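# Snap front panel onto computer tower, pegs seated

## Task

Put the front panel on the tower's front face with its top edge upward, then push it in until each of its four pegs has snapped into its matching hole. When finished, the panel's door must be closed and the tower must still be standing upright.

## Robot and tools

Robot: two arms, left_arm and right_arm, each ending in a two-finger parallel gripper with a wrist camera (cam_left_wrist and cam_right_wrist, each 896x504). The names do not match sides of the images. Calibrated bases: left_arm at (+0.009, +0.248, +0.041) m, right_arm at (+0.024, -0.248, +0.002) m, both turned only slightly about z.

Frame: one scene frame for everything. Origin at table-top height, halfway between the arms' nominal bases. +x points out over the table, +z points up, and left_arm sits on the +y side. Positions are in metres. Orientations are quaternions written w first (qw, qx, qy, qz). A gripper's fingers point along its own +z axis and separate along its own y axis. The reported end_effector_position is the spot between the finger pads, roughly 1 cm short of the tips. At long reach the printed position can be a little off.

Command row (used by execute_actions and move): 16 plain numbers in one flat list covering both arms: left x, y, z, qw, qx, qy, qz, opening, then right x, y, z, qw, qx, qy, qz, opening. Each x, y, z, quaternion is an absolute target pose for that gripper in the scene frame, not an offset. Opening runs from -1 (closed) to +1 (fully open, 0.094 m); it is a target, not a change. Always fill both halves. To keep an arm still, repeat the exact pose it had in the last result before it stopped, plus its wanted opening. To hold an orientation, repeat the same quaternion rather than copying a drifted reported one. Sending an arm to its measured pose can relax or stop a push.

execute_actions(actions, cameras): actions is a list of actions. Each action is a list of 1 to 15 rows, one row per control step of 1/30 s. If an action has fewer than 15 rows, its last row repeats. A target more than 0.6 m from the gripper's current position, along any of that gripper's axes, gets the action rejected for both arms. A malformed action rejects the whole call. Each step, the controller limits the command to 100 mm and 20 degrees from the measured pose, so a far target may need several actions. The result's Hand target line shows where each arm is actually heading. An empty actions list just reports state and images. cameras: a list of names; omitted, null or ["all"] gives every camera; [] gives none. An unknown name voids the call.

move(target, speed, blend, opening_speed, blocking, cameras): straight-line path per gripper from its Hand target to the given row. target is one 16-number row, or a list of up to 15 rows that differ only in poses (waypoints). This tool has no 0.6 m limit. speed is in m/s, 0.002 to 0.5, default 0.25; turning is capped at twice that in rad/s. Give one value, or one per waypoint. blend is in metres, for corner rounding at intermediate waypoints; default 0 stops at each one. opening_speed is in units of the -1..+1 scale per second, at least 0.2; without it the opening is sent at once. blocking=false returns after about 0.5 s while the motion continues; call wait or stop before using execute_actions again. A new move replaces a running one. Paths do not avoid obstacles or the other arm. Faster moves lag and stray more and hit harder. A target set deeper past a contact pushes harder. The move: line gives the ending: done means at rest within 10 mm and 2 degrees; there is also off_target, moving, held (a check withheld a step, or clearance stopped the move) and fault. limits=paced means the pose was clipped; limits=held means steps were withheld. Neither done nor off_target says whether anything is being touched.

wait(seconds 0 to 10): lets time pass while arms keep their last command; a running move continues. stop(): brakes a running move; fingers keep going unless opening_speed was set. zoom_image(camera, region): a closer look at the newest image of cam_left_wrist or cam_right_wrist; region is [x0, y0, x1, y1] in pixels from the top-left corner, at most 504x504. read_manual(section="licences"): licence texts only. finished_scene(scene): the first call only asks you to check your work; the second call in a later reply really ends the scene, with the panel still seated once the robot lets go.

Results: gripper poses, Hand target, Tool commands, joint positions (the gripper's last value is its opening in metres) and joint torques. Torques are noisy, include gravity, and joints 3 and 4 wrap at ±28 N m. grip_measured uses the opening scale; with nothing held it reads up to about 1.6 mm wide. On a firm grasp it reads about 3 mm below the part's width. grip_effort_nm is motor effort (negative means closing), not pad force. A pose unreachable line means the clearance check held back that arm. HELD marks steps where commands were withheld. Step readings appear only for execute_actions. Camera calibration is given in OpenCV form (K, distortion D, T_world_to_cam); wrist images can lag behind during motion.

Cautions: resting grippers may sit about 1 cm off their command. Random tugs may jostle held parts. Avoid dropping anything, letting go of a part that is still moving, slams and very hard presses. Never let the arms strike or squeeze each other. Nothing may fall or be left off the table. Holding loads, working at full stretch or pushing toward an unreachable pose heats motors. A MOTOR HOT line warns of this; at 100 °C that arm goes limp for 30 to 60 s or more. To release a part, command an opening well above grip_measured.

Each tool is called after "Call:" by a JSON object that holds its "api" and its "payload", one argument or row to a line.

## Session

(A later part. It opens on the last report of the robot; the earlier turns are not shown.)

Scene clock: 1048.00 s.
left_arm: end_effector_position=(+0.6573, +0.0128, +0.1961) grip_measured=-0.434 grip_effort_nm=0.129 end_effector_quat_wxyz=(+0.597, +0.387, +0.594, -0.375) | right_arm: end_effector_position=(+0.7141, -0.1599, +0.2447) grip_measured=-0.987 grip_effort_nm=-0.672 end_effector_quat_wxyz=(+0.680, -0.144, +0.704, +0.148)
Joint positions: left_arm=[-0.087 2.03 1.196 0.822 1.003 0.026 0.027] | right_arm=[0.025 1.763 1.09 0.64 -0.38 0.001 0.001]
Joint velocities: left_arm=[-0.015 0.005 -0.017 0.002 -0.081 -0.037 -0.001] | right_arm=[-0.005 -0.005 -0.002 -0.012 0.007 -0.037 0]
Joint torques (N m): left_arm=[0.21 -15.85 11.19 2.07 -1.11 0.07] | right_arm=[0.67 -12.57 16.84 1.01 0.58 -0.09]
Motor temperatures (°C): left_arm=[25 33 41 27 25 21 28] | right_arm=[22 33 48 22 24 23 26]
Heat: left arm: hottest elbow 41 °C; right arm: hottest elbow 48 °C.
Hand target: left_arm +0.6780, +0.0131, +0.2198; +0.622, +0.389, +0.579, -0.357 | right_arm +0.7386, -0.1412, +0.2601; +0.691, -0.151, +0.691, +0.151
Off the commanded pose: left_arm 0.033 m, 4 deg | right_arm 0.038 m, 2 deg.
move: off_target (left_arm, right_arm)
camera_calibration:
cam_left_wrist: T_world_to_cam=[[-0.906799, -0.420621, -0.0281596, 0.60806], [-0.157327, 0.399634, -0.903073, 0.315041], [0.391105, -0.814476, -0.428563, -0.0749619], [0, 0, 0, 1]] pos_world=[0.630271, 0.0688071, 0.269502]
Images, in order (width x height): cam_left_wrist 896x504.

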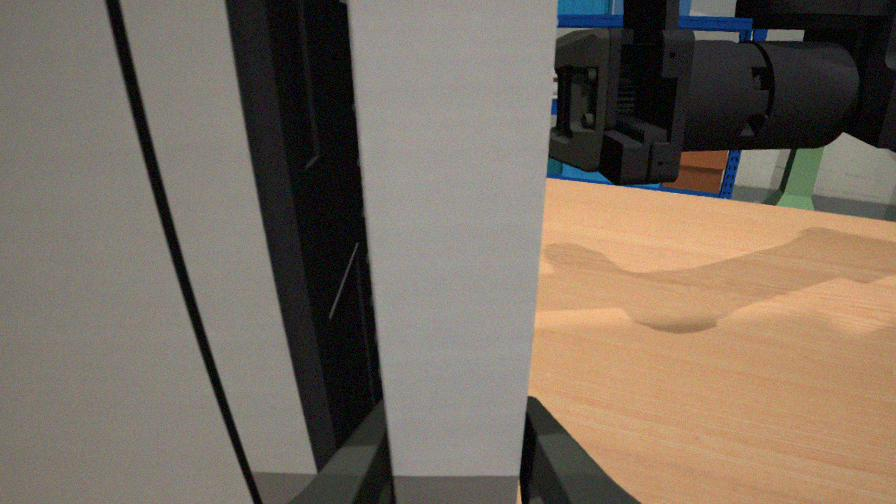

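Call:
{"api": "move", "payload": {
  "target": [
    [0.637,0.102,0.2195,0.622,0.390,0.579,-0.357,-0.43,0.743,-0.141,0.26,0.691,-0.151,0.691,0.151,-1]
  ],
  "speed": 0.06,
  "cameras": ["cam_left_wrist"]
}}

Scene clock: 1053.63 s.
left_arm: end_effector_position=(+0.6376, +0.0999, +0.2073) grip_measured=-0.432 grip_effort_nm=0.061 end_effector_quat_wxyz=(+0.615, +0.387, +0.586, -0.360) | right_arm: end_effector_position=(+0.7141, -0.1599, +0.2447) grip_measured=-0.987 grip_effort_nm=-0.672 end_effector_quat_wxyz=(+0.680, -0.144, +0.704, +0.148)
Joint positions: left_arm=[0.061 1.97 1.101 0.904 1.125 0.023 0.027] | right_arm=[0.025 1.763 1.09 0.64 -0.38 0.001 0.001]
Joint velocities: left_arm=[0.015 0.024 0.002 -0.012 0.081 0.037 0.001] | right_arm=[-0.015 -0.005 -0.012 0.007 -0.066 -0.095 0]
Joint torques (N m): left_arm=[-0.38 -16.67 6.37 2.26 0.05 -0.12] | right_arm=[0.91 -12.45 16.68 1.1 0.58 -0.08]
Motor temperatures (°C): left_arm=[25 33 41 27 25 21 28] | right_arm=[22 33 49 22 24 23 26]
Heat: left arm: hottest elbow 41 °C; right arm: hottest elbow 49 °C.
Hand target: left_arm +0.6361, +0.1012, +0.2199; +0.622, +0.389, +0.578, -0.357 | right_arm +0.7386, -0.1412, +0.2601; +0.691, -0.151, +0.691, +0.151
Off the commanded pose: left_arm 0.012 m, 1 deg | right_arm 0.038 m, 2 deg.
move: off_target (left_arm, right_arm)
camera_calibration:
cam_left_wrist: T_world_to_cam=[[-0.893754, -0.443732, -0.0656148, 0.628914], [-0.128471, 0.393377, -0.910357, 0.270934], [0.429766, -0.805206, -0.408589, -0.0212071], [0, 0, 0, 1]] pos_world=[0.606016, 0.155414, 0.279248]
Images, in order (width x height): cam_left_wrist 896x504.

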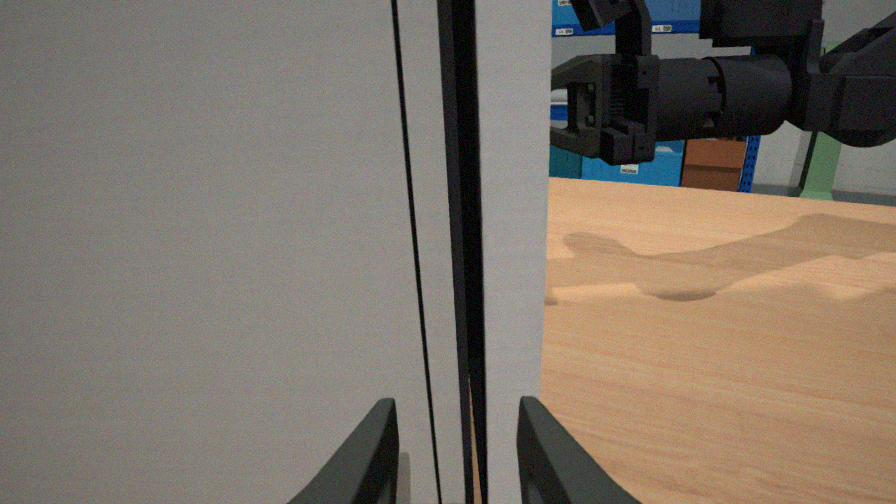

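Call:
{"api": "move", "payload": {
  "target": [
    [0.52,0.13,0.26,0.68,0.16,0.69,-0.16,-1,0.743,-0.141,0.26,0.691,-0.151,0.691,0.151,-1],
    [0.53,-0.03,0.26,0.691,-0.151,0.691,0.151,-1,0.743,-0.141,0.26,0.691,-0.151,0.691,0.151,-1],
    [0.60,-0.021,0.26,0.691,-0.151,0.691,0.151,-1,0.743,-0.141,0.26,0.691,-0.151,0.691,0.151,-1]
  ],
  "opening_speed": 0.5,
  "speed": 0.15,
  "cameras": ["cam_left_wrist"]
}}

Scene clock: 1068.43 s.
left_arm: end_effector_position=(+0.5900, -0.0097, +0.2592) grip_measured=-0.988 grip_effort_nm=-0.657 end_effector_quat_wxyz=(+0.686, -0.142, +0.695, +0.162) | right_arm: end_effector_position=(+0.7141, -0.1599, +0.2447) grip_measured=-0.987 grip_effort_nm=-0.676 end_effector_quat_wxyz=(+0.680, -0.144, +0.704, +0.148)
Joint positions: left_arm=[-0.61 1.826 1.08 0.731 -1.093 0.017 0.001] | right_arm=[0.025 1.763 1.09 0.64 -0.38 0.001 0.001]
Joint velocities: left_arm=[-0.015 -0.015 0.007 -0.017 -0.022 0.037 -0.001] | right_arm=[-0.015 0.005 -0.002 0.012 -0.022 0.037 0.001]
Joint torques (N m): left_arm=[-0.26 -12.28 10.39 1.63 0.09 -0.06] | right_arm=[1.08 -12.4 16.81 0.9 0.59 -0.07]
Motor temperatures (°C): left_arm=[25 32 40 27 25 21 27] | right_arm=[22 33 52 22 24 23 26]
Heat: left arm: hottest elbow 40 °C; right arm: hottest elbow 52 °C.
Hand target: left_arm +0.6003, -0.0190, +0.2596; +0.688, -0.145, +0.694, +0.157 | right_arm +0.7386, -0.1412, +0.2601; +0.691, -0.151, +0.691, +0.151
Off the commanded pose: left_arm 0.015 m, 2 deg | right_arm 0.038 m, 2 deg.
move: off_target (left_arm, right_arm)
camera_calibration:
cam_left_wrist: T_world_to_cam=[[0.421535, -0.905857, -0.0416128, -0.245635], [-0.405121, -0.147068, -0.902357, 0.511142], [0.811286, 0.397233, -0.428976, -0.275987], [0, 0, 0, 1]] pos_world=[0.534522, -0.0377067, 0.332619]
Images, in order (width x height): cam_left_wrist 896x504.

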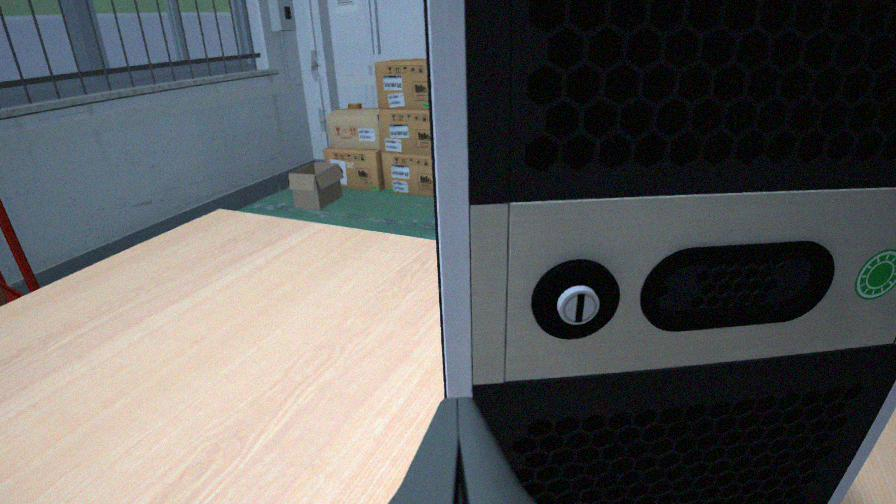

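Call:
{"api": "move", "payload": {
  "target": [
    [0.652,-0.008,0.262,0.691,-0.151,0.691,0.151,-1,0.743,-0.141,0.26,0.691,-0.151,0.691,0.151,-1]
  ],
  "speed": 0.05,
  "cameras": ["cam_left_wrist"]
}}

Call:
{"api": "move", "payload": {
  "target": [
    [0.671,0.001,0.262,0.691,-0.151,0.691,0.151,-1,0.743,-0.141,0.26,0.691,-0.151,0.691,0.151,-1]
  ],
  "speed": 0.03,
  "cameras": ["cam_left_wrist"]
}}

Scene clock: 1078.50 s.
left_arm: end_effector_position=(+0.6386, -0.0028, +0.2614) grip_measured=-0.988 grip_effort_nm=-0.652 end_effector_quat_wxyz=(+0.688, -0.144, +0.694, +0.156) | right_arm: end_effector_position=(+0.7141, -0.1599, +0.2447) grip_measured=-0.987 grip_effort_nm=-0.676 end_effector_quat_wxyz=(+0.680, -0.144, +0.704, +0.148)
Joint positions: left_arm=[-0.548 1.893 1.192 0.695 -1.024 0.011 0.001] | right_arm=[0.025 1.763 1.09 0.64 -0.38 0.001 0.001]
Joint velocities: left_arm=[-0.005 -0.015 -0.007 0.017 -0.051 -0.022 -0.001] | right_arm=[0.005 0.005 0.012 -0.027 -0.007 -0.007 0]
Joint torques (N m): left_arm=[0.09 -13.57 10.67 1.69 0.1 -0.1] | right_arm=[0.67 -12.69 16.92 0.87 0.56 -0.08]
Motor temperatures (°C): left_arm=[25 32 41 27 24 21 27] | right_arm=[22 33 53 22 24 23 26]
Heat: left arm: hottest elbow 41 °C; right arm: hottest elbow 53 °C.
Hand target: left_arm +0.6513, -0.0074, +0.2610; +0.691, -0.151, +0.691, +0.151 | right_arm +0.7386, -0.1412, +0.2601; +0.691, -0.151, +0.691, +0.151
Off the commanded pose: left_arm 0.014 m, 1 deg | right_arm 0.038 m, 2 deg.
move: off_target (left_arm, right_arm)
camera_calibration:
cam_left_wrist: T_world_to_cam=[[0.415972, -0.908931, -0.0285021, -0.25965], [-0.398613, -0.154075, -0.904084, 0.530065], [0.817358, 0.387435, -0.426403, -0.321829], [0, 0, 0, 1]] pos_world=[0.582348, -0.0296467, 0.334594]
Images, in order (width x height): cam_left_wrist 896x504.

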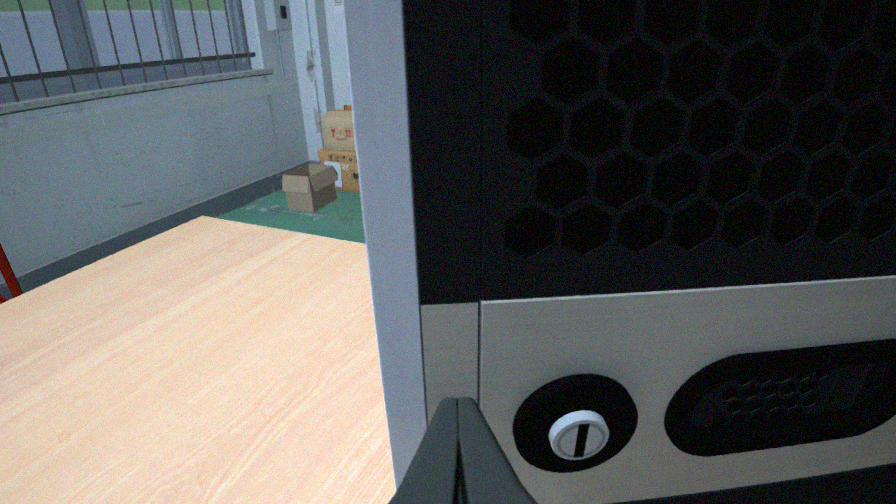

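Scene clock: 1079.50 s.
left_arm: end_effector_position=(+0.6466, -0.0034, +0.2613) grip_measured=-0.988 grip_effort_nm=-0.652 end_effector_quat_wxyz=(+0.689, -0.139, +0.695, +0.152) | right_arm: end_effector_position=(+0.7141, -0.1598, +0.2447) grip_measured=-0.987 grip_effort_nm=-0.676 end_effector_quat_wxyz=(+0.680, -0.144, +0.704, +0.149)
Joint positions: left_arm=[-0.539 1.903 1.209 0.684 -1.003 0.011 0.001] | right_arm=[0.025 1.763 1.09 0.64 -0.38 0.001 0.001]
Joint velocities: left_arm=[-0.015 0.015 -0.012 -0.017 0.007 0.066 0] | right_arm=[-0.015 -0.015 -0.017 0.007 -0.051 -0.007 0]
Joint torques (N m): left_arm=[2.2 -12.86 11.99 1.46 0.47 -0.08] | right_arm=[1.03 -12.98 16.85 0.92 0.63 -0.04]
Motor temperatures (°C): left_arm=[25 32 41 27 24 21 27] | right_arm=[22 33 53 22 24 23 26]
Heat: left arm: hottest elbow 41 °C; right arm: hottest elbow 53 °C.
Hand target: left_arm +0.6691, +0.0025, +0.2614; +0.691, -0.151, +0.691, +0.151 | right_arm +0.7386, -0.1412, +0.2601; +0.691, -0.151, +0.691, +0.151
Off the commanded pose: left_arm 0.025 m, 1 deg | right_arm 0.038 m, 2 deg.
move: off_target (left_arm, right_arm)
camera_calibration:
cam_left_wrist: T_world_to_cam=[[0.40442, -0.914048, -0.0309996, -0.255416], [-0.40289, -0.147625, -0.903264, 0.535632], [0.821051, 0.377787, -0.427963, -0.330097], [0, 0, 0, 1]] pos_world=[0.590123, -0.0296833, 0.33463]
Images, in order (width x height): cam_left_wrist 896x504.

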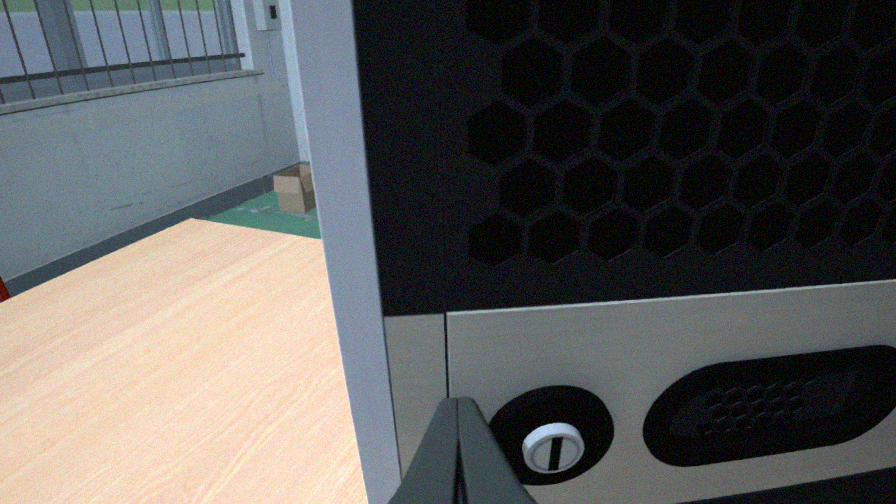

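Call:
{"api": "move", "payload": {
  "target": [
    [0.685,0.008,0.262,0.691,-0.151,0.691,0.151,-1,0.757,-0.135,0.26,0.691,-0.151,0.691,0.151,-1]
  ],
  "speed": 0.02
}}

Call:
{"api": "move", "payload": {
  "target": [
    [0.7,0.015,0.262,0.691,-0.151,0.691,0.151,-1,0.771,-0.129,0.26,0.691,-0.151,0.691,0.151,-1]
  ],
  "speed": 0.02
}}

Scene clock: 1086.20 s.
left_arm: end_effector_position=(+0.6524, -0.0026, +0.2611) grip_measured=-0.988 grip_effort_nm=-0.642 end_effector_quat_wxyz=(+0.689, -0.137, +0.696, +0.150) | right_arm: end_effector_position=(+0.7149, -0.1592, +0.2447) grip_measured=-0.987 grip_effort_nm=-0.686 end_effector_quat_wxyz=(+0.679, -0.143, +0.705, +0.149)
Joint positions: left_arm=[-0.531 1.91 1.221 0.677 -0.989 0.011 0.001] | right_arm=[0.026 1.764 1.093 0.634 -0.379 0.001 0.001]
Joint velocities: left_arm=[-0.005 -0.015 -0.007 -0.002 0.007 -0.007 0] | right_arm=[-0.005 -0.005 0.012 -0.022 0.022 -0.051 -0.001]
Joint torques (N m): left_arm=[3.14 -12.75 12.78 1.36 0.85 -0.06] | right_arm=[1.32 -11.11 19.67 0.7 0.94 -0.07]
Motor temperatures (°C): left_arm=[25 32 42 27 25 21 27] | right_arm=[22 33 54 22 24 23 26]
Heat: left arm: hottest elbow 42 °C; right arm: hottest elbow 54 °C.
Hand target: left_arm +0.6816, +0.0098, +0.2615; +0.691, -0.151, +0.691, +0.151 | right_arm +0.7489, -0.1356, +0.2599; +0.691, -0.150, +0.691, +0.151
Off the commanded pose: left_arm 0.034 m, 2 deg | right_arm 0.051 m, 2 deg.
move: off_target (left_arm, right_arm)
camera_calibration:
cam_left_wrist: T_world_to_cam=[[0.399141, -0.916324, -0.0322041, -0.253332], [-0.404947, -0.144661, -0.902824, 0.539177], [0.822621, 0.373395, -0.428802, -0.336102], [0, 0, 0, 1]] pos_world=[0.595937, -0.0286373, 0.334502]
cam_right_wrist: T_world_to_cam=[[0.388027, -0.921434, -0.0198537, -0.420673], [-0.42617, -0.160282, -0.890331, 0.53641], [0.817199, 0.353934, -0.454881, -0.329506], [0, 0, 0, 1]] pos_world=[0.661107, -0.185022, 0.319345]

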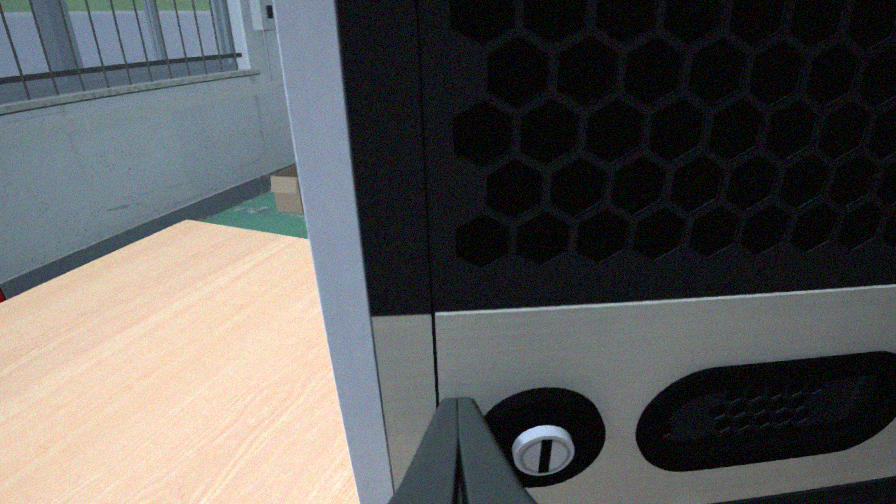

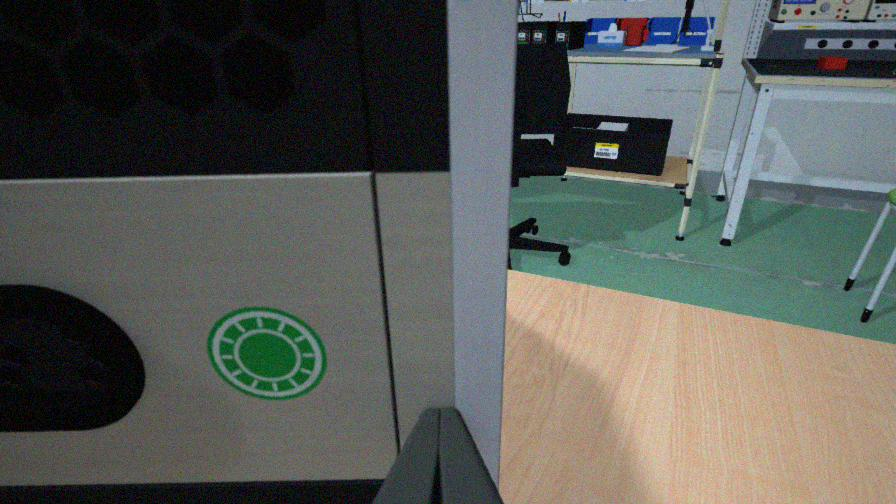

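Scene clock: 1087.83 s.
left_arm: end_effector_position=(+0.6609, -0.0049, +0.2615) grip_measured=-0.988 grip_effort_nm=-0.652 end_effector_quat_wxyz=(+0.689, -0.132, +0.697, +0.146) | right_arm: end_effector_position=(+0.7254, -0.1600, +0.2453) grip_measured=-0.987 grip_effort_nm=-0.676 end_effector_quat_wxyz=(+0.679, -0.140, +0.706, +0.146)
Joint positions: left_arm=[-0.524 1.922 1.243 0.665 -0.969 0.011 0.001] | right_arm=[0.027 1.783 1.125 0.619 -0.37 0.001 0.001]
Joint velocities: left_arm=[-0.005 -0.034 0.002 -0.007 0.037 0.051 0.001] | right_arm=[-0.015 -0.005 -0.002 -0.012 -0.022 -0.022 0]
Joint torques (N m): left_arm=[4.25 -11.93 13.16 1.36 0.95 -0.09] | right_arm=[1.85 -10.64 20.55 0.9 0.9 -0.03]
Motor temperatures (°C): left_arm=[25 32 42 27 25 21 27] | right_arm=[22 33 54 22 24 23 26]
Heat: left arm: hottest elbow 42 °C; right arm: hottest elbow 54 °C.
Hand target: left_arm +0.6950, +0.0179, +0.2617; +0.691, -0.151, +0.691, +0.151 | right_arm +0.7608, -0.1292, +0.2599; +0.691, -0.151, +0.691, +0.152
Off the commanded pose: left_arm 0.044 m, 2 deg | right_arm 0.057 m, 3 deg.
move: off_target (left_arm, right_arm)
camera_calibration:
cam_left_wrist: T_world_to_cam=[[0.386823, -0.921554, -0.033268, -0.250376], [-0.40827, -0.138801, -0.902247, 0.544733], [0.826852, 0.362593, -0.429934, -0.344602], [0, 0, 0, 1]] pos_world=[0.604183, -0.0301752, 0.334998]
cam_right_wrist: T_world_to_cam=[[0.380241, -0.924664, -0.0203411, -0.420188], [-0.429524, -0.157066, -0.889291, 0.543984], [0.8191, 0.346882, -0.456889, -0.33962], [0, 0, 0, 1]] pos_world=[0.67161, -0.185283, 0.320044]

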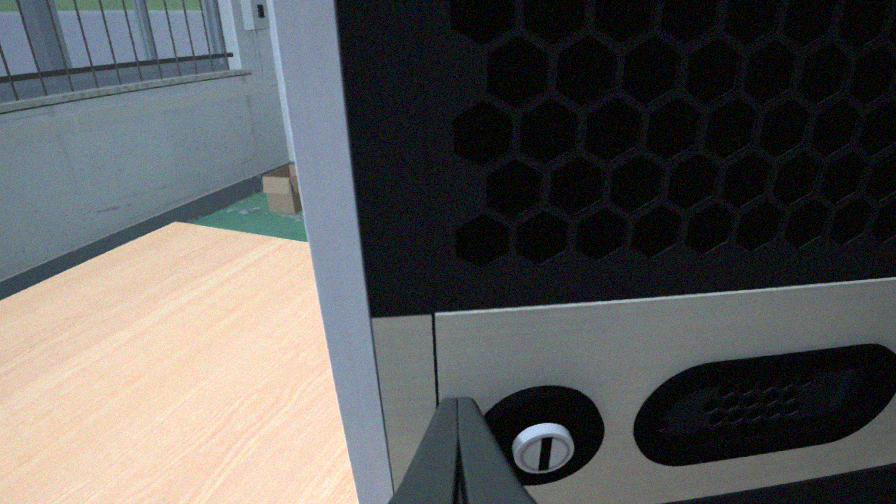

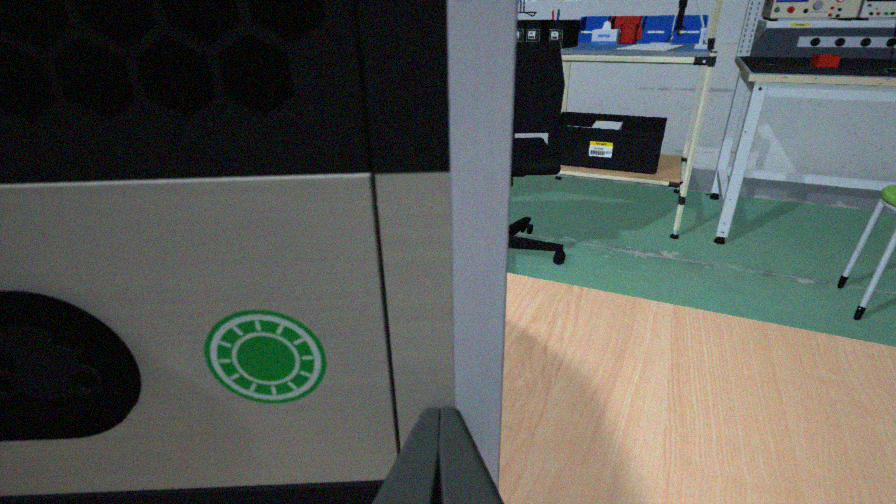

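Call:
{"api": "move", "payload": {
  "target": [
    [0.685,0.008,0.262,0.691,-0.151,0.691,0.151,-1,0.64,-0.19,0.26,0.691,-0.151,0.691,0.151,-1],
    [0.67,0.002,0.262,0.691,-0.151,0.691,0.151,-1,0.52,-0.25,0.5,0.55,-0.12,0.82,0.15,-1],
    [0.67,0.002,0.262,0.691,-0.151,0.691,0.151,-1,0.62,-0.13,0.64,0.25,-0.1,0.94,0.16,-1]
  ],
  "cameras": ["cam_right_wrist"]
}}

Call:
{"api": "zoom_image", "payload": {
  "camera": "cam_right_wrist",
  "region": [270, 170, 690, 420]
}}

Scene clock: 1098.37 s.
left_arm: end_effector_position=(+0.6596, -0.0040, +0.2616) grip_measured=-0.989 grip_effort_nm=-0.647 end_effector_quat_wxyz=(+0.688, -0.136, +0.696, +0.150) | right_arm: end_effector_position=(+0.6234, -0.1343, +0.6266) grip_measured=-0.987 grip_effort_nm=-0.676 end_effector_quat_wxyz=(+0.397, -0.081, +0.896, +0.180)
Joint positions: left_arm=[-0.526 1.922 1.244 0.665 -0.984 0.011 0.001] | right_arm=[0.088 1.911 2.88 -1.681 -0.323 0.067 0.001]
Joint velocities: left_arm=[-0.015 0.005 -0.012 -0.007 -0.022 -0.022 0] | right_arm=[0.005 -0.015 -0.017 0.022 -0.037 -0.007 0]
Joint torques (N m): left_arm=[1.03 -14.68 9.68 2.06 -0.37 -0.08] | right_arm=[-1.14 -15.5 9.94 1.44 -0.26 0.08]
Motor temperatures (°C): left_arm=[25 32 43 27 25 21 27] | right_arm=[22 33 54 22 24 23 26]
Heat: left arm: hottest elbow 43 °C; right arm: hottest elbow 54 °C.
Hand target: left_arm +0.6695, +0.0022, +0.2620; +0.691, -0.151, +0.691, +0.151 | right_arm +0.6193, -0.1306, +0.6395; +0.412, -0.081, +0.888, +0.186
Off the commanded pose: left_arm 0.012 m, 2 deg | right_arm 0.014 m, 18 deg.
elbow stopped short (right arm): the move would have taken joint 3 (elbow) straighter than the controller allows.
move: off_target (left_arm, right_arm)
camera_calibration:
cam_right_wrist: T_world_to_cam=[[0.27284, -0.928498, -0.251893, -0.138384], [-0.90074, -0.154559, -0.405929, 0.834508], [0.337972, 0.337644, -0.878505, 0.472196], [0, 0, 0, 1]] pos_world=[0.629843, -0.158943, 0.718719]
Images, in order (width x height): cam_right_wrist 896x504.

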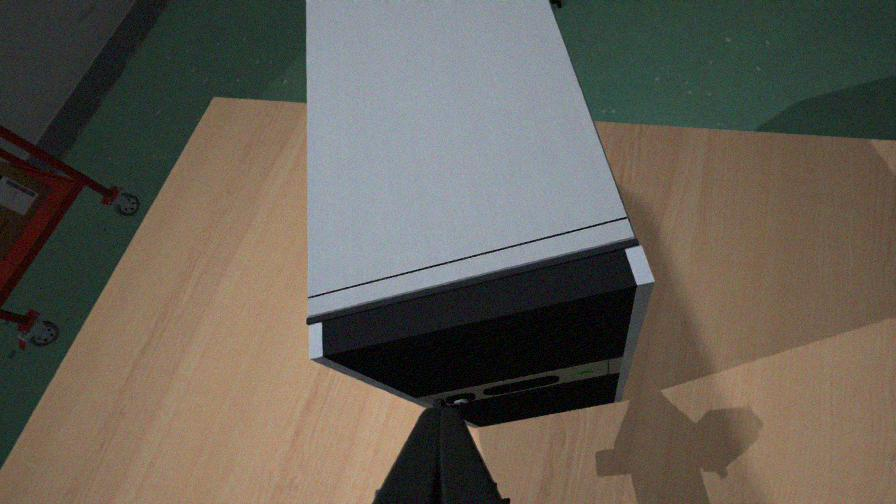

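Scaled by 1.200 from the camera's 896x504 image, which has a finer 1280x720 frame.

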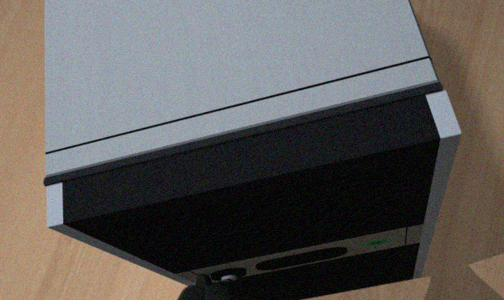

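Call:
{"api": "zoom_image", "payload": {
  "camera": "cam_right_wrist",
  "region": [560, 210, 680, 300]
}}

Call:
{"api": "zoom_image", "payload": {
  "camera": "cam_right_wrist",
  "region": [260, 290, 380, 380]
}}

Call:
{"api": "move", "payload": {
  "target": [0.67,0.002,0.262,0.691,-0.151,0.691,0.151,-1,0.66,-0.36,0.54,0.57,-0.39,0.57,0.44,-1],
  "cameras": ["cam_right_wrist"]
}}

Call:
{"api": "zoom_image", "payload": {
  "camera": "cam_right_wrist",
  "region": [380, 220, 480, 320]
}}

Scaled by 4.200 from the camera's 896x504 image, which has a finer 1280x720 frame.

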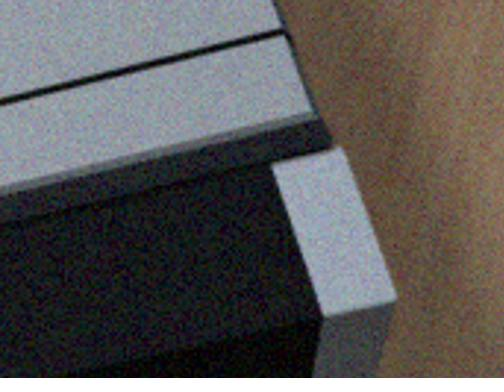

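Scaled by 4.200 from the camera's 896x504 image, which has a finer 1280x720 frame.

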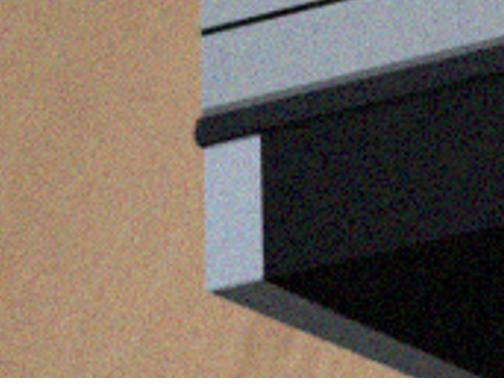

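Scene clock: 1106.90 s.
left_arm: end_effector_position=(+0.6596, -0.0040, +0.2616) grip_measured=-0.989 grip_effort_nm=-0.657 end_effector_quat_wxyz=(+0.688, -0.136, +0.696, +0.150) | right_arm: end_effector_position=(+0.6634, -0.3530, +0.5327) grip_measured=-0.987 grip_effort_nm=-0.672 end_effector_quat_wxyz=(+0.574, -0.346, +0.621, +0.406)
Joint positions: left_arm=[-0.526 1.922 1.244 0.665 -0.984 0.011 0.001] | right_arm=[-0.441 1.844 2.097 -0.813 -1.551 -0.454 0.001]
Joint velocities: left_arm=[0.005 -0.015 0.002 0.017 -0.066 0.007 -0.001] | right_arm=[-0.015 -0.015 -0.002 0.012 -0.022 -0.037 -0.001]
Joint torques (N m): left_arm=[0.97 -14.56 9.61 2.11 -0.38 -0.06] | right_arm=[-1.96 -17.9 11.4 1.22 -0.46 -0.17]
Motor temperatures (°C): left_arm=[25 32 42 27 25 21 27] | right_arm=[22 33 53 22 24 23 26]
Heat: left arm: hottest elbow 42 °C; right arm: hottest elbow 53 °C.
Hand target: left_arm +0.6695, +0.0023, +0.2619; +0.691, -0.151, +0.691, +0.151 | right_arm +0.6626, -0.3566, +0.5402; +0.584, -0.357, +0.614, +0.393
Off the commanded pose: left_arm 0.012 m, 2 deg | right_arm 0.011 m, 9 deg.
joint sent to its limit (right arm) — joint 5 (wrist yaw), lower limit. The joint targets are off in position and orientation.
move: off_target (left_arm, right_arm)
camera_calibration:
cam_right_wrist: T_world_to_cam=[[0.888033, -0.445978, -0.111809, -0.688378], [-0.285327, -0.343856, -0.894624, 0.583905], [0.360537, 0.826357, -0.432605, 0.369974], [0, 0, 0, 1]] pos_world=[0.644516, -0.411953, 0.605461]
Images, in order (width x height): cam_right_wrist 896x504.

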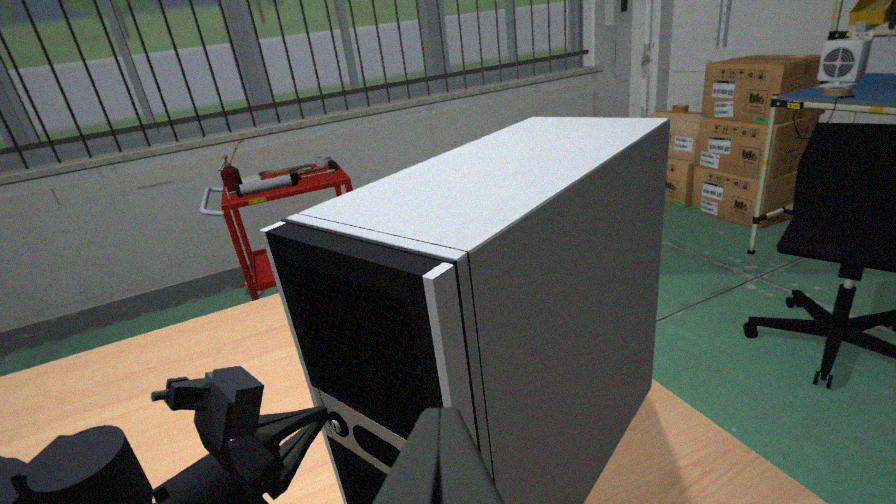

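Scaled by 5.040 from the camera's 896x504 image, which has a finer 1280x720 frame.

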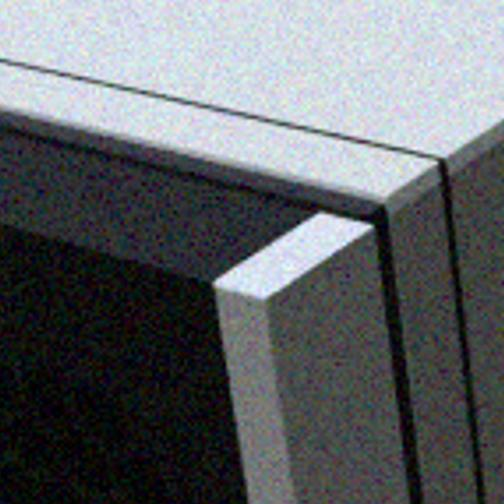

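Call:
{"api": "move", "payload": {
  "target": [
    [0.58,-0.04,0.2,0.691,-0.151,0.691,0.151,-1,0.55,-0.25,0.42,0.55,-0.12,0.82,0.15,-1],
    [0.58,-0.04,0.12,0.691,-0.151,0.691,0.151,-1,0.56,-0.215,0.12,0.691,-0.151,0.691,0.151,-1],
    [0.65,-0.006,0.12,0.691,-0.151,0.691,0.151,-1,0.71,-0.153,0.12,0.691,-0.151,0.691,0.151,-1]
  ],
  "speed": [0.2,0.2,0.07]
}}

Call:
{"api": "move", "payload": {
  "target": [
    [0.685,0.011,0.12,0.691,-0.151,0.691,0.151,-1,0.75,-0.135,0.12,0.691,-0.151,0.691,0.151,-1]
  ],
  "speed": 0.025
}}

Scene clock: 1121.93 s.
left_arm: end_effector_position=(+0.6380, -0.0017, +0.1295) grip_measured=-0.989 grip_effort_nm=-0.647 end_effector_quat_wxyz=(+0.691, -0.148, +0.691, +0.152) | right_arm: end_effector_position=(+0.6953, -0.1632, +0.1139) grip_measured=-0.987 grip_effort_nm=-0.672 end_effector_quat_wxyz=(+0.686, -0.150, +0.697, +0.145)
Joint positions: left_arm=[-0.547 2.159 1.166 0.997 -1.024 0.01 0.001] | right_arm=[0.019 2.01 0.979 1.012 -0.391 -0.012 0.001]
Joint velocities: left_arm=[-0.005 -0.015 -0.012 -0.022 0.037 0.037 0] | right_arm=[-0.005 -0.005 -0.007 0.007 0.007 -0.022 0]
Joint torques (N m): left_arm=[0.38 -14.04 8.31 1.52 0.11 -0.06] | right_arm=[-0.73 -15.33 9.33 1.28 0.18 0.09]
Motor temperatures (°C): left_arm=[25 32 41 27 25 21 27] | right_arm=[22 34 51 22 24 23 26]
Heat: left arm: hottest elbow 41 °C; right arm: hottest elbow 51 °C.
Hand target: left_arm +0.6474, -0.0045, +0.1211; +0.691, -0.151, +0.691, +0.151 | right_arm +0.7065, -0.1558, +0.1201; +0.691, -0.150, +0.691, +0.150
Off the commanded pose: left_arm 0.016 m, 0 deg | right_arm 0.019 m, 1 deg.
move: off_target (left_arm, right_arm)
camera_calibration:
cam_left_wrist: T_world_to_cam=[[0.416895, -0.908785, -0.0175707, -0.264202], [-0.389492, -0.161142, -0.906824, 0.405316], [0.821276, 0.384894, -0.421144, -0.381108], [0, 0, 0, 1]] pos_world=[0.581007, -0.0281031, 0.202406]
cam_right_wrist: T_world_to_cam=[[0.392434, -0.91978, -0.000755755, -0.424302], [-0.404694, -0.171929, -0.898144, 0.395004], [0.825965, 0.352769, -0.4397, -0.379575], [0, 0, 0, 1]] pos_world=[0.639882, -0.188449, 0.187551]

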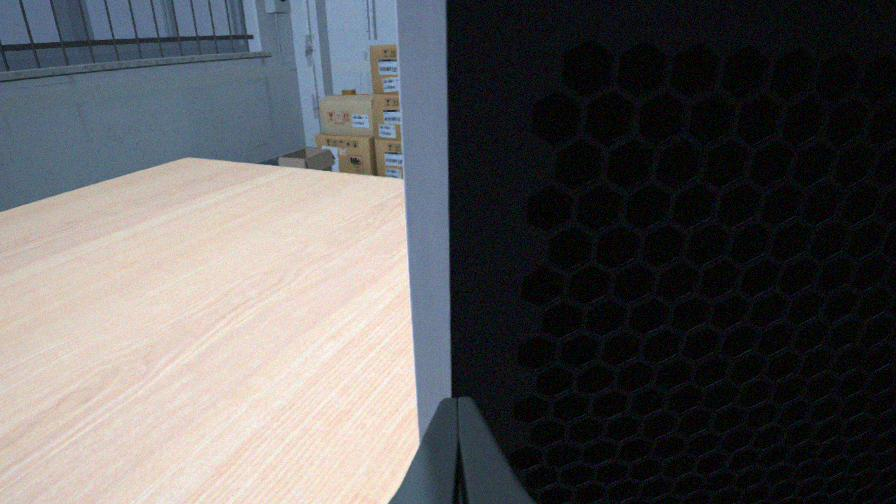

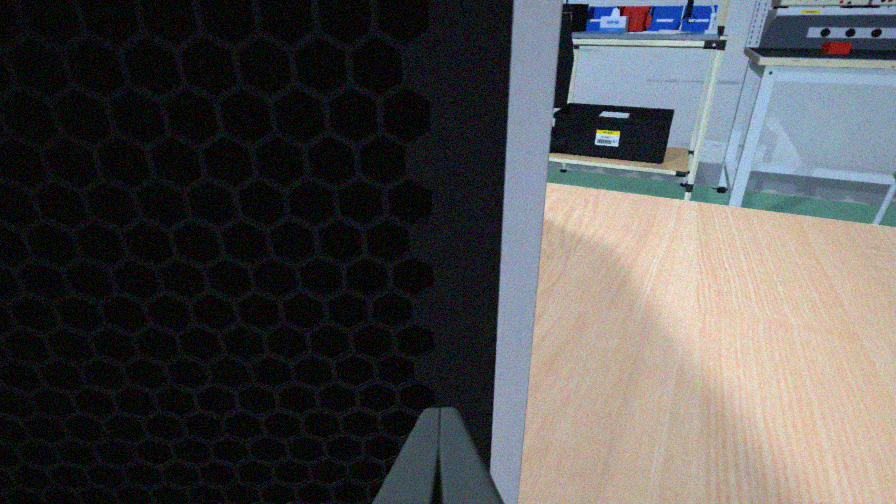

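Scene clock: 1124.10 s.
left_arm: end_effector_position=(+0.6573, +0.0011, +0.1266) grip_measured=-0.989 grip_effort_nm=-0.657 end_effector_quat_wxyz=(+0.690, -0.140, +0.694, +0.149) | right_arm: end_effector_position=(+0.7223, -0.1521, +0.1135) grip_measured=-0.987 grip_effort_nm=-0.672 end_effector_quat_wxyz=(+0.685, -0.150, +0.698, +0.144)
Joint positions: left_arm=[-0.522 2.18 1.207 0.969 -0.982 0.01 0.001] | right_arm=[0.038 2.05 1.066 0.963 -0.37 -0.012 0.001]
Joint velocities: left_arm=[-0.005 0.005 0.012 -0.027 -0.037 0.007 -0.001] | right_arm=[0.005 -0.015 0.007 -0.007 0.007 -0.051 0]
Joint torques (N m): left_arm=[2.73 -13.98 10.44 1.26 0.73 -0.08] | right_arm=[0.67 -15.27 14.05 0.27 0.6 0.04]
Motor temperatures (°C): left_arm=[25 32 41 27 25 21 27] | right_arm=[22 34 51 22 24 23 26]
Heat: left arm: hottest elbow 41 °C; right arm: hottest elbow 51 °C.
Hand target: left_arm +0.6821, +0.0126, +0.1199; +0.691, -0.151, +0.691, +0.151 | right_arm +0.7465, -0.1350, +0.1209; +0.691, -0.151, +0.691, +0.151
Off the commanded pose: left_arm 0.030 m, 1 deg | right_arm 0.033 m, 1 deg.
move: off_target (left_arm, right_arm)
camera_calibration:
cam_left_wrist: T_world_to_cam=[[0.401428, -0.91555, -0.0249799, -0.258595], [-0.398731, -0.150142, -0.904694, 0.416425], [0.824542, 0.37313, -0.425329, -0.400848], [0, 0, 0, 1]] pos_world=[0.600364, -0.0246655, 0.199786]
cam_right_wrist: T_world_to_cam=[[0.391382, -0.920227, -0.00144672, -0.42388], [-0.407612, -0.171952, -0.89682, 0.409459], [0.825029, 0.351589, -0.442394, -0.405254], [0, 0, 0, 1]] pos_world=[0.667145, -0.177176, 0.187315]

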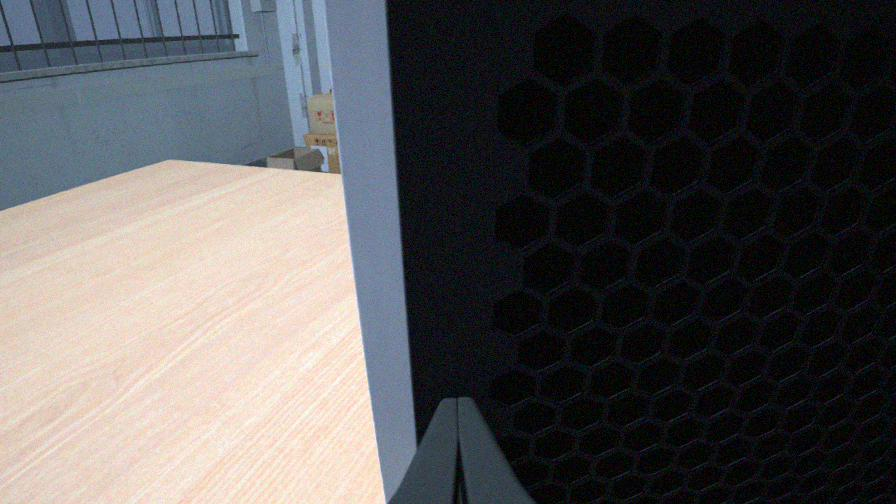

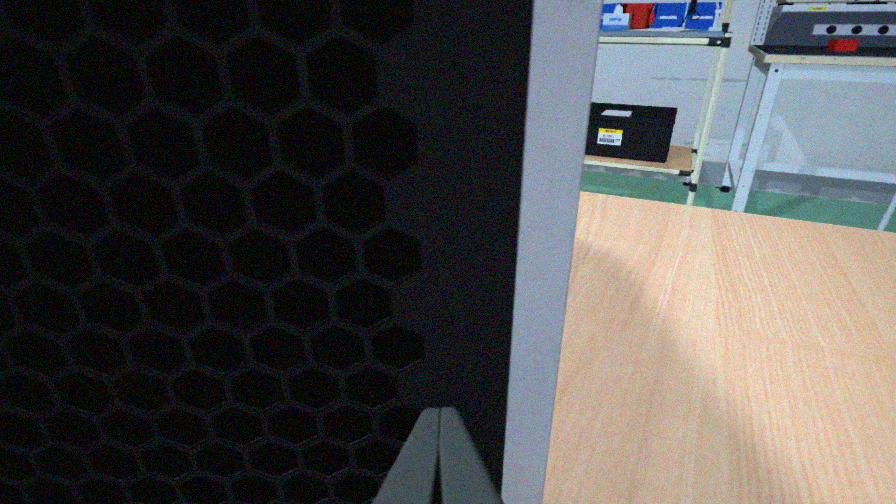

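Call:
{"api": "move", "payload": {
  "target": [
    [0.705,0.02,0.12,0.691,-0.151,0.691,0.151,-1,0.772,-0.126,0.12,0.691,-0.151,0.691,0.151,-1]
  ],
  "speed": 0.025,
  "cameras": []
}}

Call:
{"api": "move", "payload": {
  "target": [
    [0.72,0.027,0.12,0.691,-0.151,0.691,0.151,-1,0.787,-0.12,0.12,0.691,-0.151,0.691,0.151,-1]
  ],
  "speed": 0.025,
  "cameras": []
}}

Scene clock: 1132.67 s.
left_arm: end_effector_position=(+0.6609, -0.0041, +0.1230) grip_measured=-0.989 grip_effort_nm=-0.647 end_effector_quat_wxyz=(+0.689, -0.129, +0.699, +0.144) | right_arm: end_effector_position=(+0.7233, -0.1519, +0.1125) grip_measured=-0.987 grip_effort_nm=-0.681 end_effector_quat_wxyz=(+0.682, -0.150, +0.701, +0.145)
Joint positions: left_arm=[-0.522 2.187 1.216 0.954 -0.96 0.01 0.001] | right_arm=[0.038 2.05 1.069 0.952 -0.371 -0.012 0.001]
Joint velocities: left_arm=[-0.005 -0.024 -0.012 -0.002 0.022 -0.007 0.002] | right_arm=[-0.015 -0.015 -0.022 0.002 -0.066 0.007 0]
Joint torques (N m): left_arm=[4.95 -13.8 12.04 1.25 1 -0.07] | right_arm=[1.67 -12.98 18.81 -0.62 1.12 0.07]
Motor temperatures (°C): left_arm=[25 32 40 27 25 21 27] | right_arm=[22 33 51 22 24 23 26]
Heat: left arm: hottest elbow 40 °C; right arm: hottest elbow 51 °C.
Hand target: left_arm +0.6985, +0.0232, +0.1207; +0.691, -0.151, +0.691, +0.151 | right_arm +0.7621, -0.1267, +0.1221; +0.691, -0.151, +0.691, +0.151
Off the commanded pose: left_arm 0.050 m, 3 deg | right_arm 0.056 m, 2 deg.
move: off_target (left_arm, right_arm)
No camera images: "cameras" was empty.

Scene clock: 1134.03 s.
left_arm: end_effector_position=(+0.6810, -0.0088, +0.1232) grip_measured=-0.989 grip_effort_nm=-0.652 end_effector_quat_wxyz=(+0.691, -0.122, +0.699, +0.134) | right_arm: end_effector_position=(+0.7474, -0.1539, +0.1077) grip_measured=-0.987 grip_effort_nm=-0.652 end_effector_quat_wxyz=(+0.679, -0.141, +0.707, +0.139)
Joint positions: left_arm=[-0.507 2.212 1.272 0.928 -0.92 0.009 0.001] | right_arm=[0.038 2.09 1.143 0.905 -0.349 -0.01 0.001]
Joint velocities: left_arm=[-0.005 -0.005 0.012 -0.012 -0.022 -0.007 0.001] | right_arm=[-0.015 -0.005 -0.002 0.002 -0.066 -0.095 0]
Joint torques (N m): left_arm=[5.42 -14.86 10.92 1.43 0.14 -0.07] | right_arm=[1.79 -14.56 17.48 0.21 0.57 0.07]
Motor temperatures (°C): left_arm=[25 32 40 27 25 21 27] | right_arm=[22 33 52 22 24 23 26]
Heat: left arm: hottest elbow 40 °C; right arm: hottest elbow 52 °C.
Hand target: left_arm +0.7137, +0.0294, +0.1202; +0.691, -0.151, +0.691, +0.151 | right_arm +0.7784, -0.1203, +0.1218; +0.691, -0.151, +0.691, +0.151
Off the commanded pose: left_arm 0.053 m, 4 deg | right_arm 0.054 m, 3 deg.
move: off_target (left_arm, right_arm)
No camera images: "cameras" was empty.

Call:
{"api": "move", "payload": {
  "target": [
    [0.60,-0.02,0.14,0.691,-0.151,0.691,0.151,-1,0.64,-0.2,0.14,0.691,-0.151,0.691,0.151,-1],
    [0.50,0.10,0.3,0.691,-0.151,0.691,0.151,-1,0.5,-0.30,0.36,0.55,-0.12,0.82,0.15,-1],
    [0.5,0.15,0.3,0.691,-0.151,0.691,0.151,-1,0.66,-0.36,0.54,0.57,-0.39,0.57,0.44,-1]
  ],
  "cameras": ["cam_right_wrist"]
}}

Call:
{"api": "zoom_image", "payload": {
  "camera": "cam_right_wrist",
  "region": [400, 210, 500, 310]
}}

Call:
{"api": "zoom_image", "payload": {
  "camera": "cam_right_wrist",
  "region": [430, 310, 610, 500]
}}

Scene clock: 1146.13 s.
left_arm: end_effector_position=(+0.5013, +0.1429, +0.2965) grip_measured=-0.989 grip_effort_nm=-0.657 end_effector_quat_wxyz=(+0.688, -0.145, +0.694, +0.154) | right_arm: end_effector_position=(+0.6611, -0.3537, +0.5216) grip_measured=-0.988 grip_effort_nm=-0.652 end_effector_quat_wxyz=(+0.579, -0.347, +0.618, +0.402)
Joint positions: left_arm=[-0.433 1.398 0.655 0.735 -0.909 0.008 0.001] | right_arm=[-0.444 1.788 1.93 -0.402 -1.551 -0.165 0.001]
Joint velocities: left_arm=[-0.005 -0.015 -0.012 -0.007 -0.037 -0.007 0.001] | right_arm=[-0.005 -0.005 -0.002 0.002 0.051 -0.11 0]
Joint torques (N m): left_arm=[0.56 -9.58 7.31 1.66 0.04 -0.1] | right_arm=[-1.9 -16.97 14.99 1.17 -0.28 0.08]
Motor temperatures (°C): left_arm=[25 32 40 27 25 21 27] | right_arm=[22 34 53 22 24 23 26]
Heat: left arm: hottest elbow 40 °C; right arm: hottest elbow 53 °C.
Hand target: left_arm +0.5000, +0.1466, +0.3013; +0.690, -0.151, +0.691, +0.151 | right_arm +0.6623, -0.3568, +0.5399; +0.587, -0.357, +0.612, +0.392
Off the commanded pose: left_arm 0.008 m, 1 deg | right_arm 0.019 m, 9 deg.
joint sent to its limit (right arm) — joint 5 (wrist yaw), lower limit. The joint targets are off in position and orientation.
move: off_target (right_arm)
camera_calibration:
cam_right_wrist: T_world_to_cam=[[0.887181, -0.450412, -0.100191, -0.694965], [-0.275368, -0.342593, -0.898222, 0.568786], [0.370245, 0.824475, -0.427971, 0.357139], [0, 0, 0, 1]] pos_world=[0.640957, -0.412611, 0.594112]
Images, in order (width x height): cam_right_wrist 896x504.

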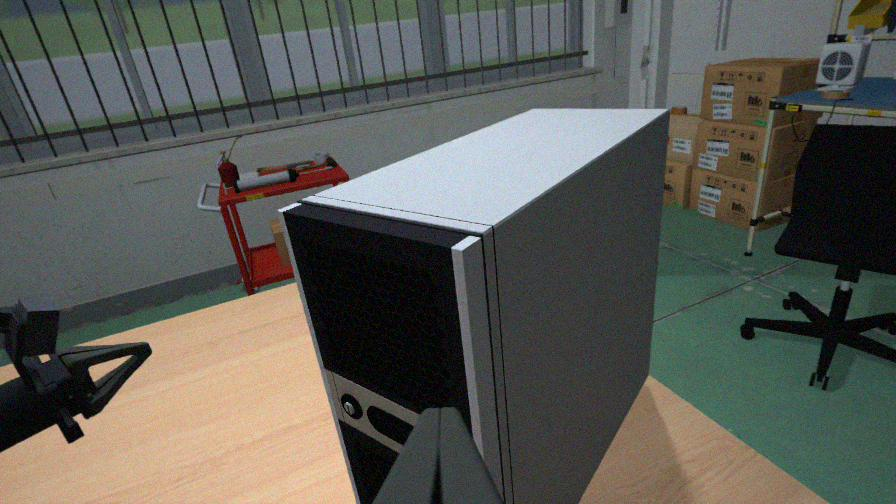

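Scaled by 5.040 from the camera's 896x504 image, which has a finer 1280x720 frame.

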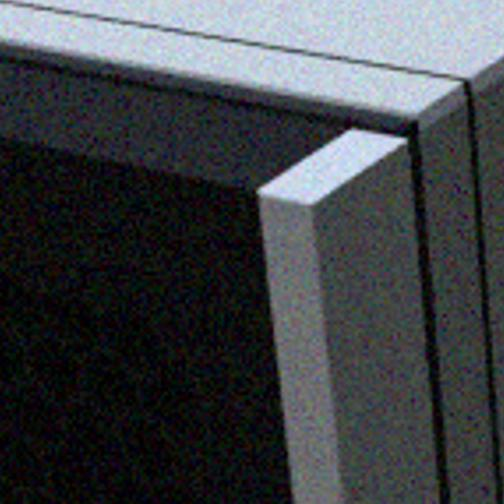

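Scaled by 2.653 from the camera's 896x504 image, which has a finer 1280x720 frame.

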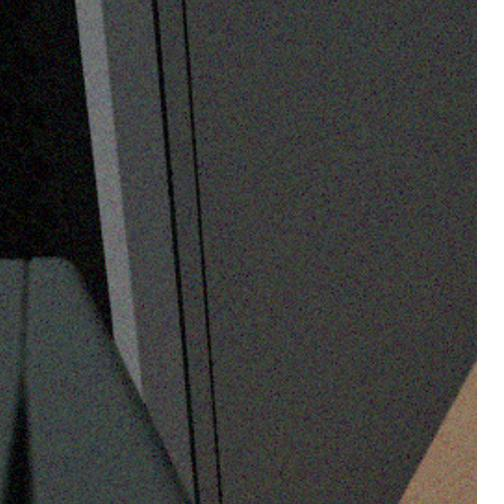

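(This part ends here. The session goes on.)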